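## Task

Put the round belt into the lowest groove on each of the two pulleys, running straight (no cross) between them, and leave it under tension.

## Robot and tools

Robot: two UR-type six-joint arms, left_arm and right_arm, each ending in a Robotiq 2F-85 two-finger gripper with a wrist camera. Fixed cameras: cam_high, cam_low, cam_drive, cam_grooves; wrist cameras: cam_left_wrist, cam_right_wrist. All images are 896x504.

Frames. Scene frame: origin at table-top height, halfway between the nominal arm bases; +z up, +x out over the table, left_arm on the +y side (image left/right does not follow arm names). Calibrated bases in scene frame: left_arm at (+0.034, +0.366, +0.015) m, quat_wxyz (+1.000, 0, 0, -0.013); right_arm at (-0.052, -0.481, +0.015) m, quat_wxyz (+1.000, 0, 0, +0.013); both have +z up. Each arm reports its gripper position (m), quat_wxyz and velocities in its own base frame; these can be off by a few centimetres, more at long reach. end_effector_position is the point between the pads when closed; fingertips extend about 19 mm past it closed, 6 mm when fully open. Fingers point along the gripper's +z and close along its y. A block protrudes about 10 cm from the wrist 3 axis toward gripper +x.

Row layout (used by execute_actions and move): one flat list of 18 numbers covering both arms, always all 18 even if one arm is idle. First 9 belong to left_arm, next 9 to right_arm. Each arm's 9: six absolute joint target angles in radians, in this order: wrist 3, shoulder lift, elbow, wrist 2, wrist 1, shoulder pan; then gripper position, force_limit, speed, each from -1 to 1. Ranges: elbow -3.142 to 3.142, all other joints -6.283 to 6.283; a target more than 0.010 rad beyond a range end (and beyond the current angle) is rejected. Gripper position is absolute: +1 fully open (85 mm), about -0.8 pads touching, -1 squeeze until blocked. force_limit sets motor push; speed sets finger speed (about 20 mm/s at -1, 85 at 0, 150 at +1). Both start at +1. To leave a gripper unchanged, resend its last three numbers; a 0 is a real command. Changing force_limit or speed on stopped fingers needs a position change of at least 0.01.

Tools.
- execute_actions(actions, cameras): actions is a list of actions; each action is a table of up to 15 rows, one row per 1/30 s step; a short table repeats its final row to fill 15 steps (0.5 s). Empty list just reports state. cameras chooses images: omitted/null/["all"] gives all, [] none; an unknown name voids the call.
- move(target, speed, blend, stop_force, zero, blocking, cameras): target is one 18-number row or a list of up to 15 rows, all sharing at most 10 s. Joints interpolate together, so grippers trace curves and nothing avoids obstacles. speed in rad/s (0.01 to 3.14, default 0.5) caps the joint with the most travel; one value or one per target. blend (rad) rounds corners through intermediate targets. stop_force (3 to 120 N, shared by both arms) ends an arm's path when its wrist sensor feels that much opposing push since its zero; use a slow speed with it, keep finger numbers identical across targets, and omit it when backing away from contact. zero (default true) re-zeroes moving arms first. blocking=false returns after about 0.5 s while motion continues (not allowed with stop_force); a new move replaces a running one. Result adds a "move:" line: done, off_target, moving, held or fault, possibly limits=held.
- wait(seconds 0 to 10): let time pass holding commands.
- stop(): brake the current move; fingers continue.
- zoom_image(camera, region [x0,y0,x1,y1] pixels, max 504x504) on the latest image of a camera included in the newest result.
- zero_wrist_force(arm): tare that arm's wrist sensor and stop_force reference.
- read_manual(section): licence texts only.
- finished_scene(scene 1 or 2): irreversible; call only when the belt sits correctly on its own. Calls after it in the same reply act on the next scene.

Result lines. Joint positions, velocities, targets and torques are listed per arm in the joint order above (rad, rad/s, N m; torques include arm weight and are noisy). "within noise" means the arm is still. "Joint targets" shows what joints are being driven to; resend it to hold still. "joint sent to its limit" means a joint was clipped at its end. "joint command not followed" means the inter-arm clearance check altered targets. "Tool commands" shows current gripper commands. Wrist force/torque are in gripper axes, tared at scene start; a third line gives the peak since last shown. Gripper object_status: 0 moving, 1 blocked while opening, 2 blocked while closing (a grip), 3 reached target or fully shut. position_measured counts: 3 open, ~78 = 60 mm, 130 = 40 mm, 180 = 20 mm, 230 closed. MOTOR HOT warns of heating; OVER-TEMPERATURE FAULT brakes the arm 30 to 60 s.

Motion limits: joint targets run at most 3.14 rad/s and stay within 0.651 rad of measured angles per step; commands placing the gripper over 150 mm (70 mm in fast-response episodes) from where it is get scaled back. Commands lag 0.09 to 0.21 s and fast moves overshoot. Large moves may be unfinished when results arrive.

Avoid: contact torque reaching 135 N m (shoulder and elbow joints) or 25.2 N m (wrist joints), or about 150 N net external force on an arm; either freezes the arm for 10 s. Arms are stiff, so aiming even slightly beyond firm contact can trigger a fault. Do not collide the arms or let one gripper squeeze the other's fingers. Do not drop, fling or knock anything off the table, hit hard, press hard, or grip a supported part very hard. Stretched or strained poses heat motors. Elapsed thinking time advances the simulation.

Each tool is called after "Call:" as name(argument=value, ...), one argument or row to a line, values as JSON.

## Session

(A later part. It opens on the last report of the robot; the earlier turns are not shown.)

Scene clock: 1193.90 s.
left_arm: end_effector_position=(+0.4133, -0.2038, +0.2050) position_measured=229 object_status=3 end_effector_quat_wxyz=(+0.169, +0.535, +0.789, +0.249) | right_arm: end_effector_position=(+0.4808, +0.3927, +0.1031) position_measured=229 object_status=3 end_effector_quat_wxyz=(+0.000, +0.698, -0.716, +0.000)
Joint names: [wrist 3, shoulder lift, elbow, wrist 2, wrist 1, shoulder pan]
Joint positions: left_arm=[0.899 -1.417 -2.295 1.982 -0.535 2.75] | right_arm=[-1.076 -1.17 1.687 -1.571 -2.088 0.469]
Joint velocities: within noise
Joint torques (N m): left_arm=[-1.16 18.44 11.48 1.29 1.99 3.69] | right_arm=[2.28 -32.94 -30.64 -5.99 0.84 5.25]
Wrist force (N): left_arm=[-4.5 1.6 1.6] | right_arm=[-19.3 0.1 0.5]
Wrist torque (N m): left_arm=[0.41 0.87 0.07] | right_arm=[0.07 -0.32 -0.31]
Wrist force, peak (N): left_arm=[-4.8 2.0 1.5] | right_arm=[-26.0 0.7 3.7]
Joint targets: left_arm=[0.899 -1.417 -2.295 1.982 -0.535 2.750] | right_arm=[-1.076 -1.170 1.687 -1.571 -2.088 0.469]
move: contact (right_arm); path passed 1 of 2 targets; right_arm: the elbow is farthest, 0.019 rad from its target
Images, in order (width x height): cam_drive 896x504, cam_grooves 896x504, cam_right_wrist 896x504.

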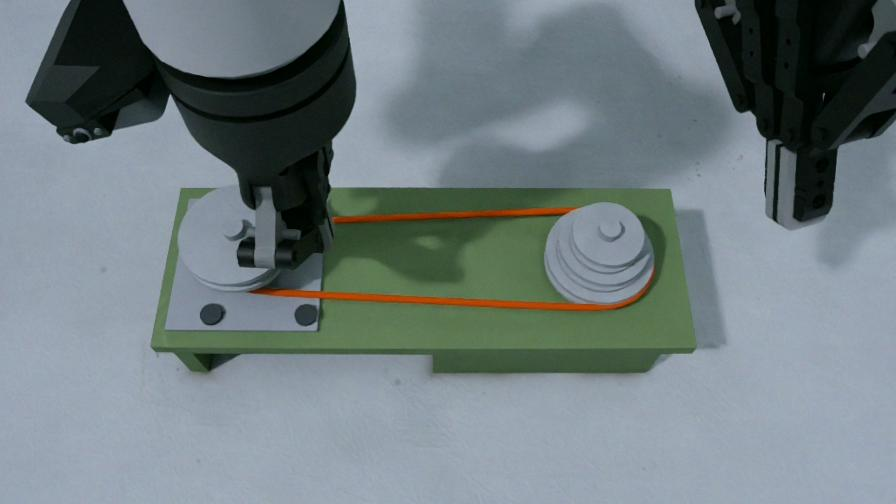

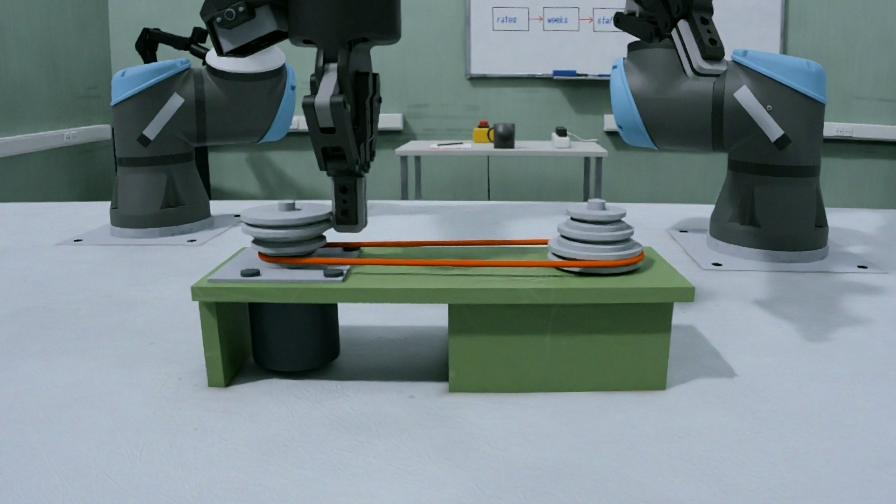

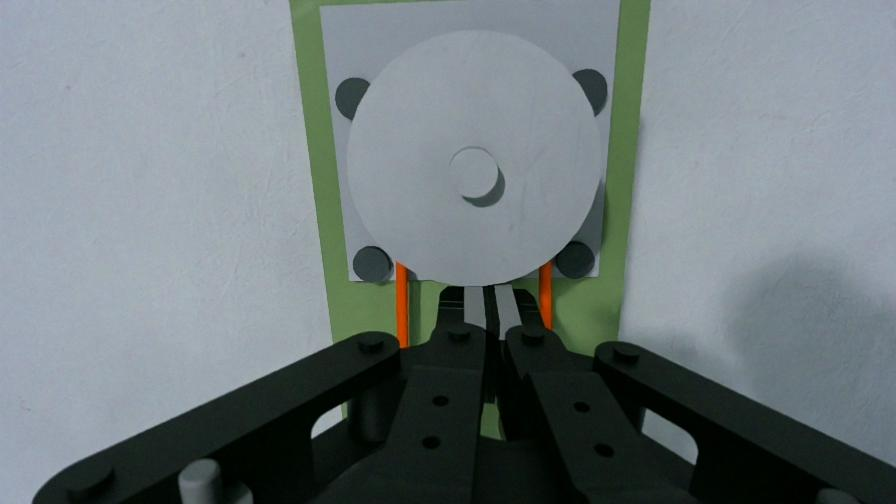

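Call:
move(
  target=[0.899,-1.4168,-2.2952,1.9819,-0.5346,2.75,-0.8,-0.4,0,-1.0323,-1.1269,1.6219,-1.5708,-2.0658,0.5126,-0.8,-0.4,0],
  speed=0.03,
  cameras=["cam_grooves","cam_right_wrist","cam_drive"],
)

Call:
zoom_image(
  camera="cam_grooves",
  region=[230, 180, 430, 290],
)

Call:
zoom_image(
  camera="cam_grooves",
  region=[470, 180, 670, 290],
)

Call:
zoom_image(
  camera="cam_drive",
  region=[150, 170, 700, 370],
)

Scene clock: 1204.63 s.
left_arm: end_effector_position=(+0.4133, -0.2038, +0.2050) position_measured=229 object_status=3 end_effector_quat_wxyz=(+0.169, +0.535, +0.789, +0.249) | right_arm: end_effector_position=(+0.4813, +0.4237, +0.1030) position_measured=229 object_status=3 end_effector_quat_wxyz=(+0.000, +0.698, -0.716, +0.000)
Joint names: [wrist 3, shoulder lift, elbow, wrist 2, wrist 1, shoulder pan]
Joint positions: left_arm=[0.899 -1.417 -2.295 1.982 -0.535 2.75] | right_arm=[-1.032 -1.127 1.622 -1.571 -2.066 0.512]
Joint velocities: within noise
Joint torques (N m): left_arm=[-1.21 17.41 12.71 0.98 2.13 2.68] | right_arm=[2.09 -34.47 -37.17 -2.33 -1.01 15.25]
Wrist force (N): left_arm=[-4.5 1.7 1.3] | right_arm=[-1.1 0.0 -1.5]
Wrist torque (N m): left_arm=[0.43 0.87 0.07] | right_arm=[0.10 0.04 -0.21]
Wrist force, peak (N): left_arm=[-4.9 1.7 1.5] | right_arm=[-19.5 0.5 0.6]
Joint targets: left_arm=[0.899 -1.417 -2.295 1.982 -0.535 2.750] | right_arm=[-1.032 -1.127 1.622 -1.571 -2.066 0.513]
move: done
Images, in order (width x height): cam_drive 896x504, cam_grooves 896x504, cam_right_wrist 896x504.

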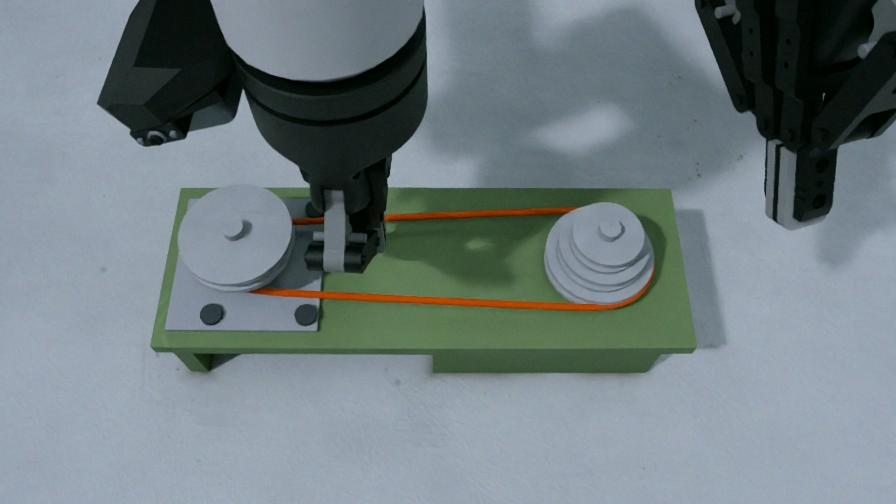

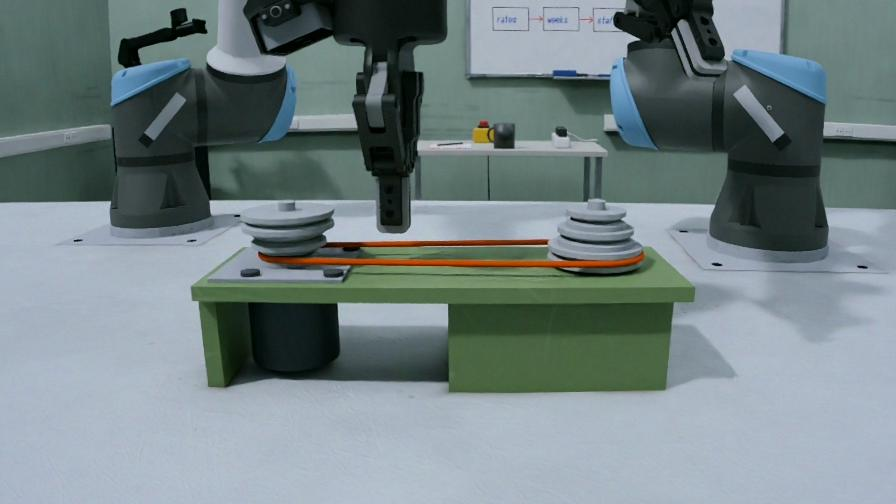

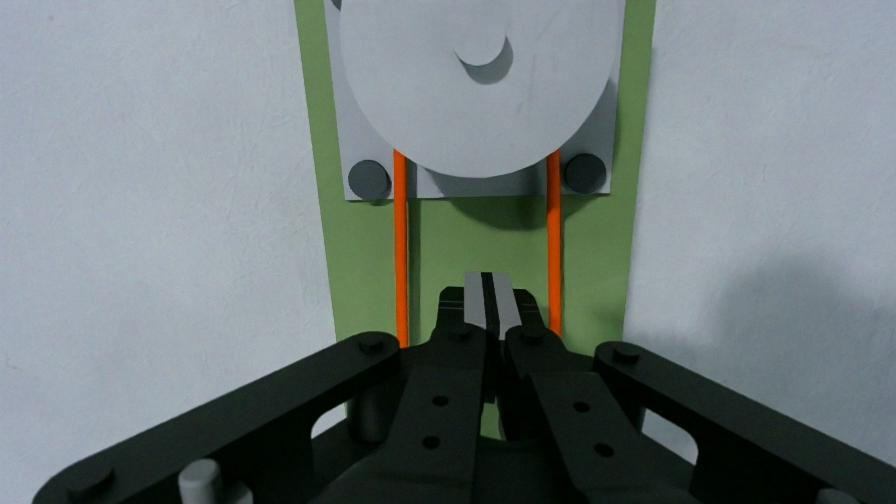

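Scaled by 2.520 from the camera's 896x504 image, which has a finer 1280x720 frame.

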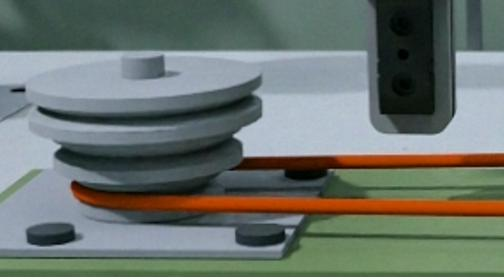

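Scaled by 2.520 from the camera's 896x504 image, which has a finer 1280x720 frame.

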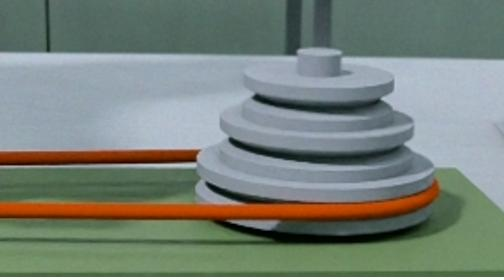

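Region (150, 170, 700, 370) is 550x200 pixels. A region can be at most 504 by 504 pixels.

Call:
wait(
  seconds=0.5,
  cameras=["cam_left_wrist","cam_low","cam_drive"],
)

Call:
zoom_image(
  camera="cam_drive",
  region=[250, 170, 700, 350],
)

Call:
zoom_image(
  camera="cam_low",
  region=[230, 145, 430, 215],
)

Scene clock: 1214.47 s.
left_arm: end_effector_position=(+0.4133, -0.2038, +0.2050) position_measured=229 object_status=3 end_effector_quat_wxyz=(+0.169, +0.535, +0.789, +0.249) | right_arm: end_effector_position=(+0.4813, +0.4238, +0.1030) position_measured=229 object_status=3 end_effector_quat_wxyz=(+0.000, +0.698, -0.716, +0.000)
Joint names: [wrist 3, shoulder lift, elbow, wrist 2, wrist 1, shoulder pan]
Joint positions: left_arm=[0.899 -1.417 -2.295 1.982 -0.535 2.75] | right_arm=[-1.032 -1.127 1.622 -1.571 -2.066 0.513]
Joint velocities: within noise
Joint torques (N m): left_arm=[-1.12 16.15 14.15 0.9 2.05 2.39] | right_arm=[2.1 -34.59 -24.96 -2.07 -1.82 15.4]
Wrist force (N): left_arm=[-4.8 1.6 1.4] | right_arm=[-1.0 0.3 -1.6]
Wrist torque (N m): left_arm=[0.42 0.92 0.07] | right_arm=[0.16 0.03 -0.20]
Wrist force, peak (N): left_arm=[-4.8 1.7 1.5] | right_arm=[-1.3 0.3 -1.8]
Joint targets: left_arm=[0.899 -1.417 -2.295 1.982 -0.535 2.750] | right_arm=[-1.032 -1.127 1.622 -1.571 -2.066 0.513]
Tool commands: left_gripper/position=-0.8 left_gripper/force_limit=-0.4 left_gripper/speed=+0.0 right_gripper/position=-0.8 right_gripper/force_limit=-0.4 right_gripper/speed=+0.0
wait: 0.50 s; at rest from the start
Images, in order (width x height): cam_low 896x504, cam_drive 896x504, cam_left_wrist 896x504.

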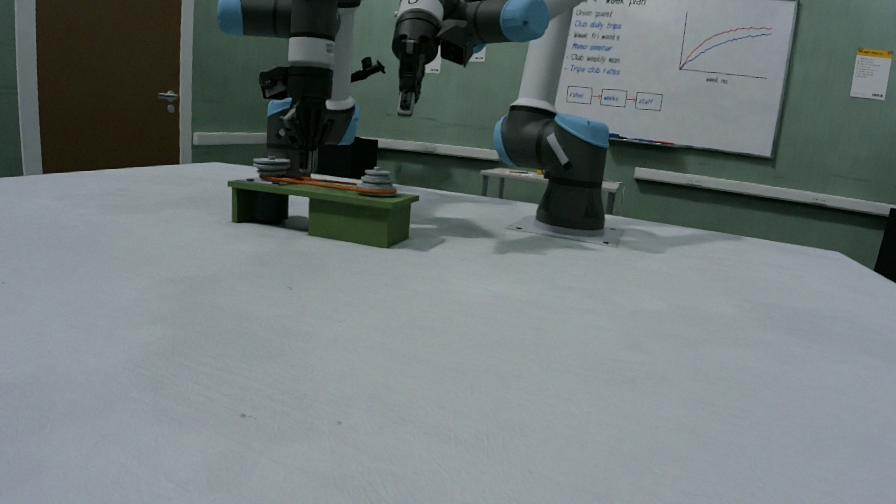

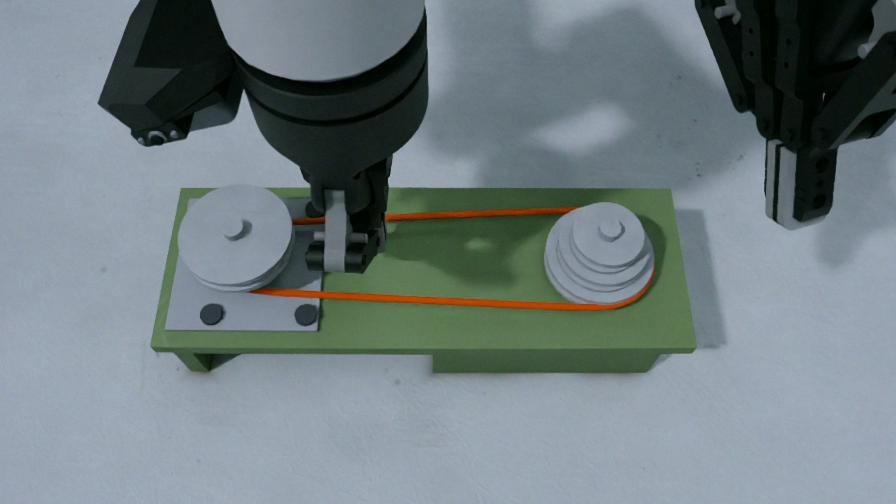

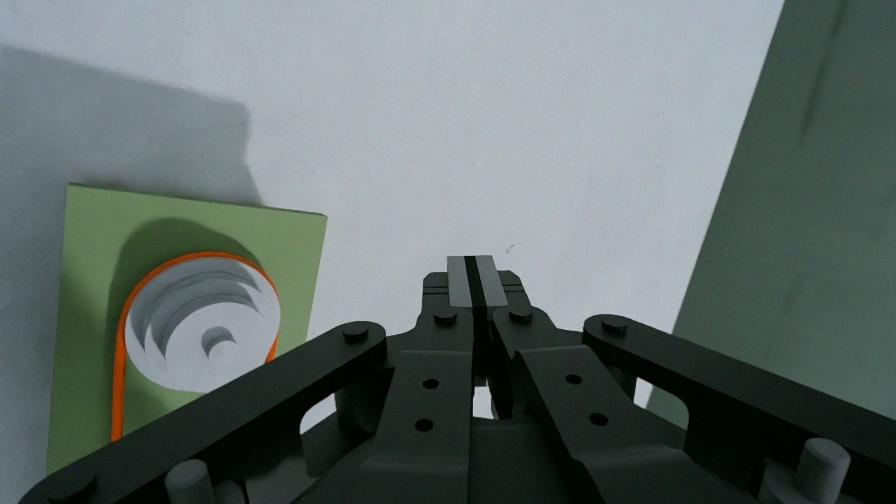

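Scaled by 1.120 from the camera's 896x504 image, which has a finer 1280x720 frame.

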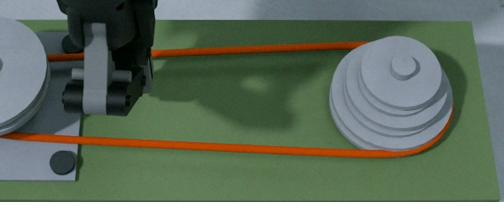

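Scaled by 2.520 from the camera's 896x504 image, which has a finer 1280x720 frame.

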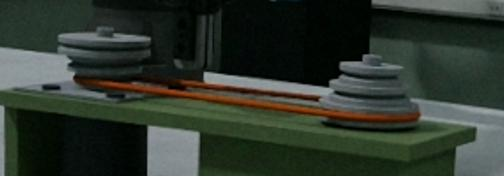

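Call:
move(
  target=[0.899,-1.4168,-2.2952,1.9819,-0.5346,2.75,-0.8,-0.4,0,-1.0278,-1.181,1.4747,-1.5708,-1.8645,0.5171,-0.8,-0.4,0],
  speed=0.3,
  cameras=["cam_grooves","cam_drive"],
)

Call:
zoom_image(
  camera="cam_grooves",
  region=[225, 180, 445, 290],
)

Call:
zoom_image(
  camera="cam_grooves",
  region=[530, 220, 660, 285],
)

Scene clock: 1223.57 s.
left_arm: end_effector_position=(+0.4133, -0.2038, +0.2050) position_measured=229 object_status=3 end_effector_quat_wxyz=(+0.169, +0.535, +0.789, +0.249) | right_arm: end_effector_position=(+0.4875, +0.4306, +0.1850) position_measured=229 object_status=3 end_effector_quat_wxyz=(+0.000, +0.698, -0.716, +0.000)
Joint names: [wrist 3, shoulder lift, elbow, wrist 2, wrist 1, shoulder pan]
Joint positions: left_arm=[0.899 -1.417 -2.295 1.982 -0.535 2.75] | right_arm=[-1.028 -1.181 1.475 -1.571 -1.865 0.517]
Joint velocities: within noise
Joint torques (N m): left_arm=[-1.21 14.66 16.31 0.64 2.08 1.62] | right_arm=[2.3 -45.74 -36.06 -1.79 -0.65 15.66]
Wrist force (N): left_arm=[-4.4 1.8 1.6] | right_arm=[-1.1 0.5 -1.4]
Wrist torque (N m): left_arm=[0.44 0.84 0.07] | right_arm=[0.17 0.04 -0.20]
Wrist force, peak (N): left_arm=[-4.9 1.5 1.4] | right_arm=[-1.3 0.3 -2.5]
Joint targets: left_arm=[0.899 -1.417 -2.295 1.982 -0.535 2.750] | right_arm=[-1.028 -1.181 1.475 -1.571 -1.864 0.517]
move: done
Images, in order (width x height): cam_drive 896x504, cam_grooves 896x504.

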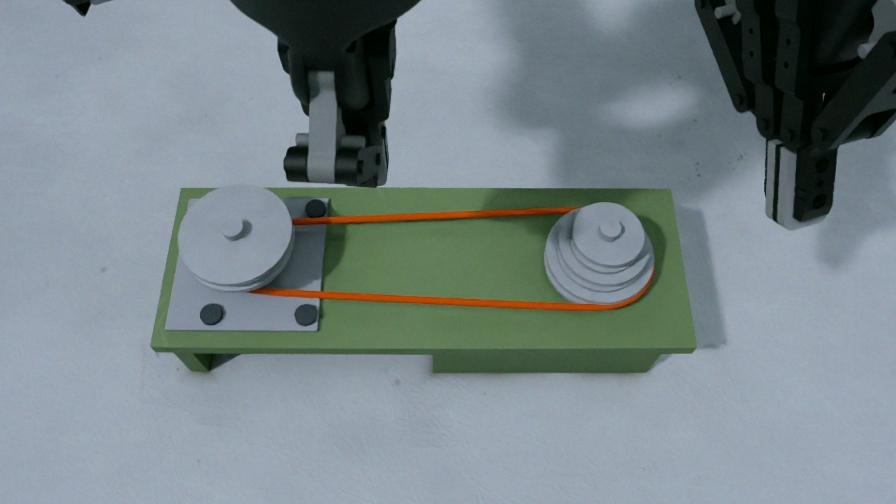

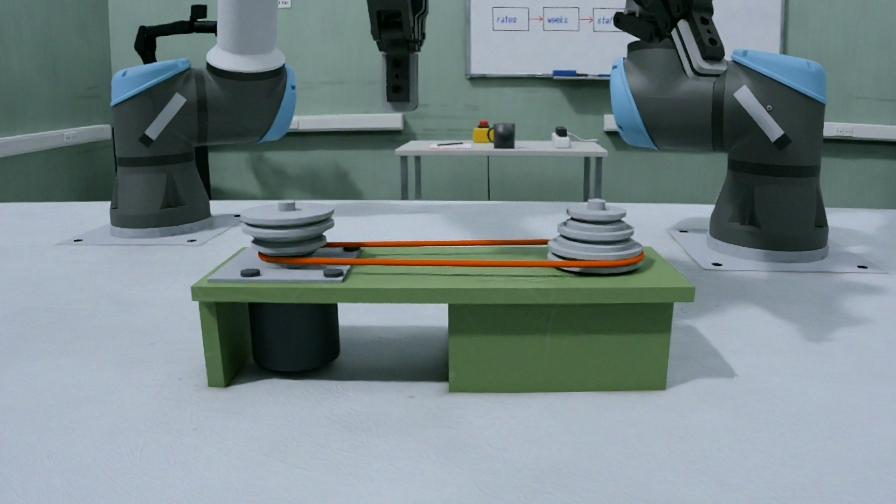

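Scaled by 2.291 from the camera's 896x504 image, which has a finer 1280x720 frame.

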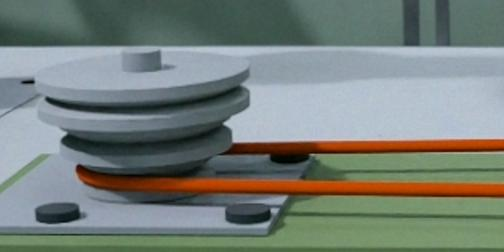

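Scaled by 3.877 from the camera's 896x504 image, which has a finer 1280x720 frame.

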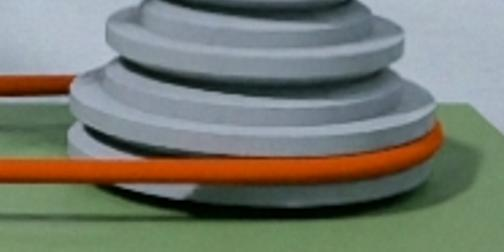

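Call:
finished_scene(
  scene=1,
)

The scene is finished: the task was done.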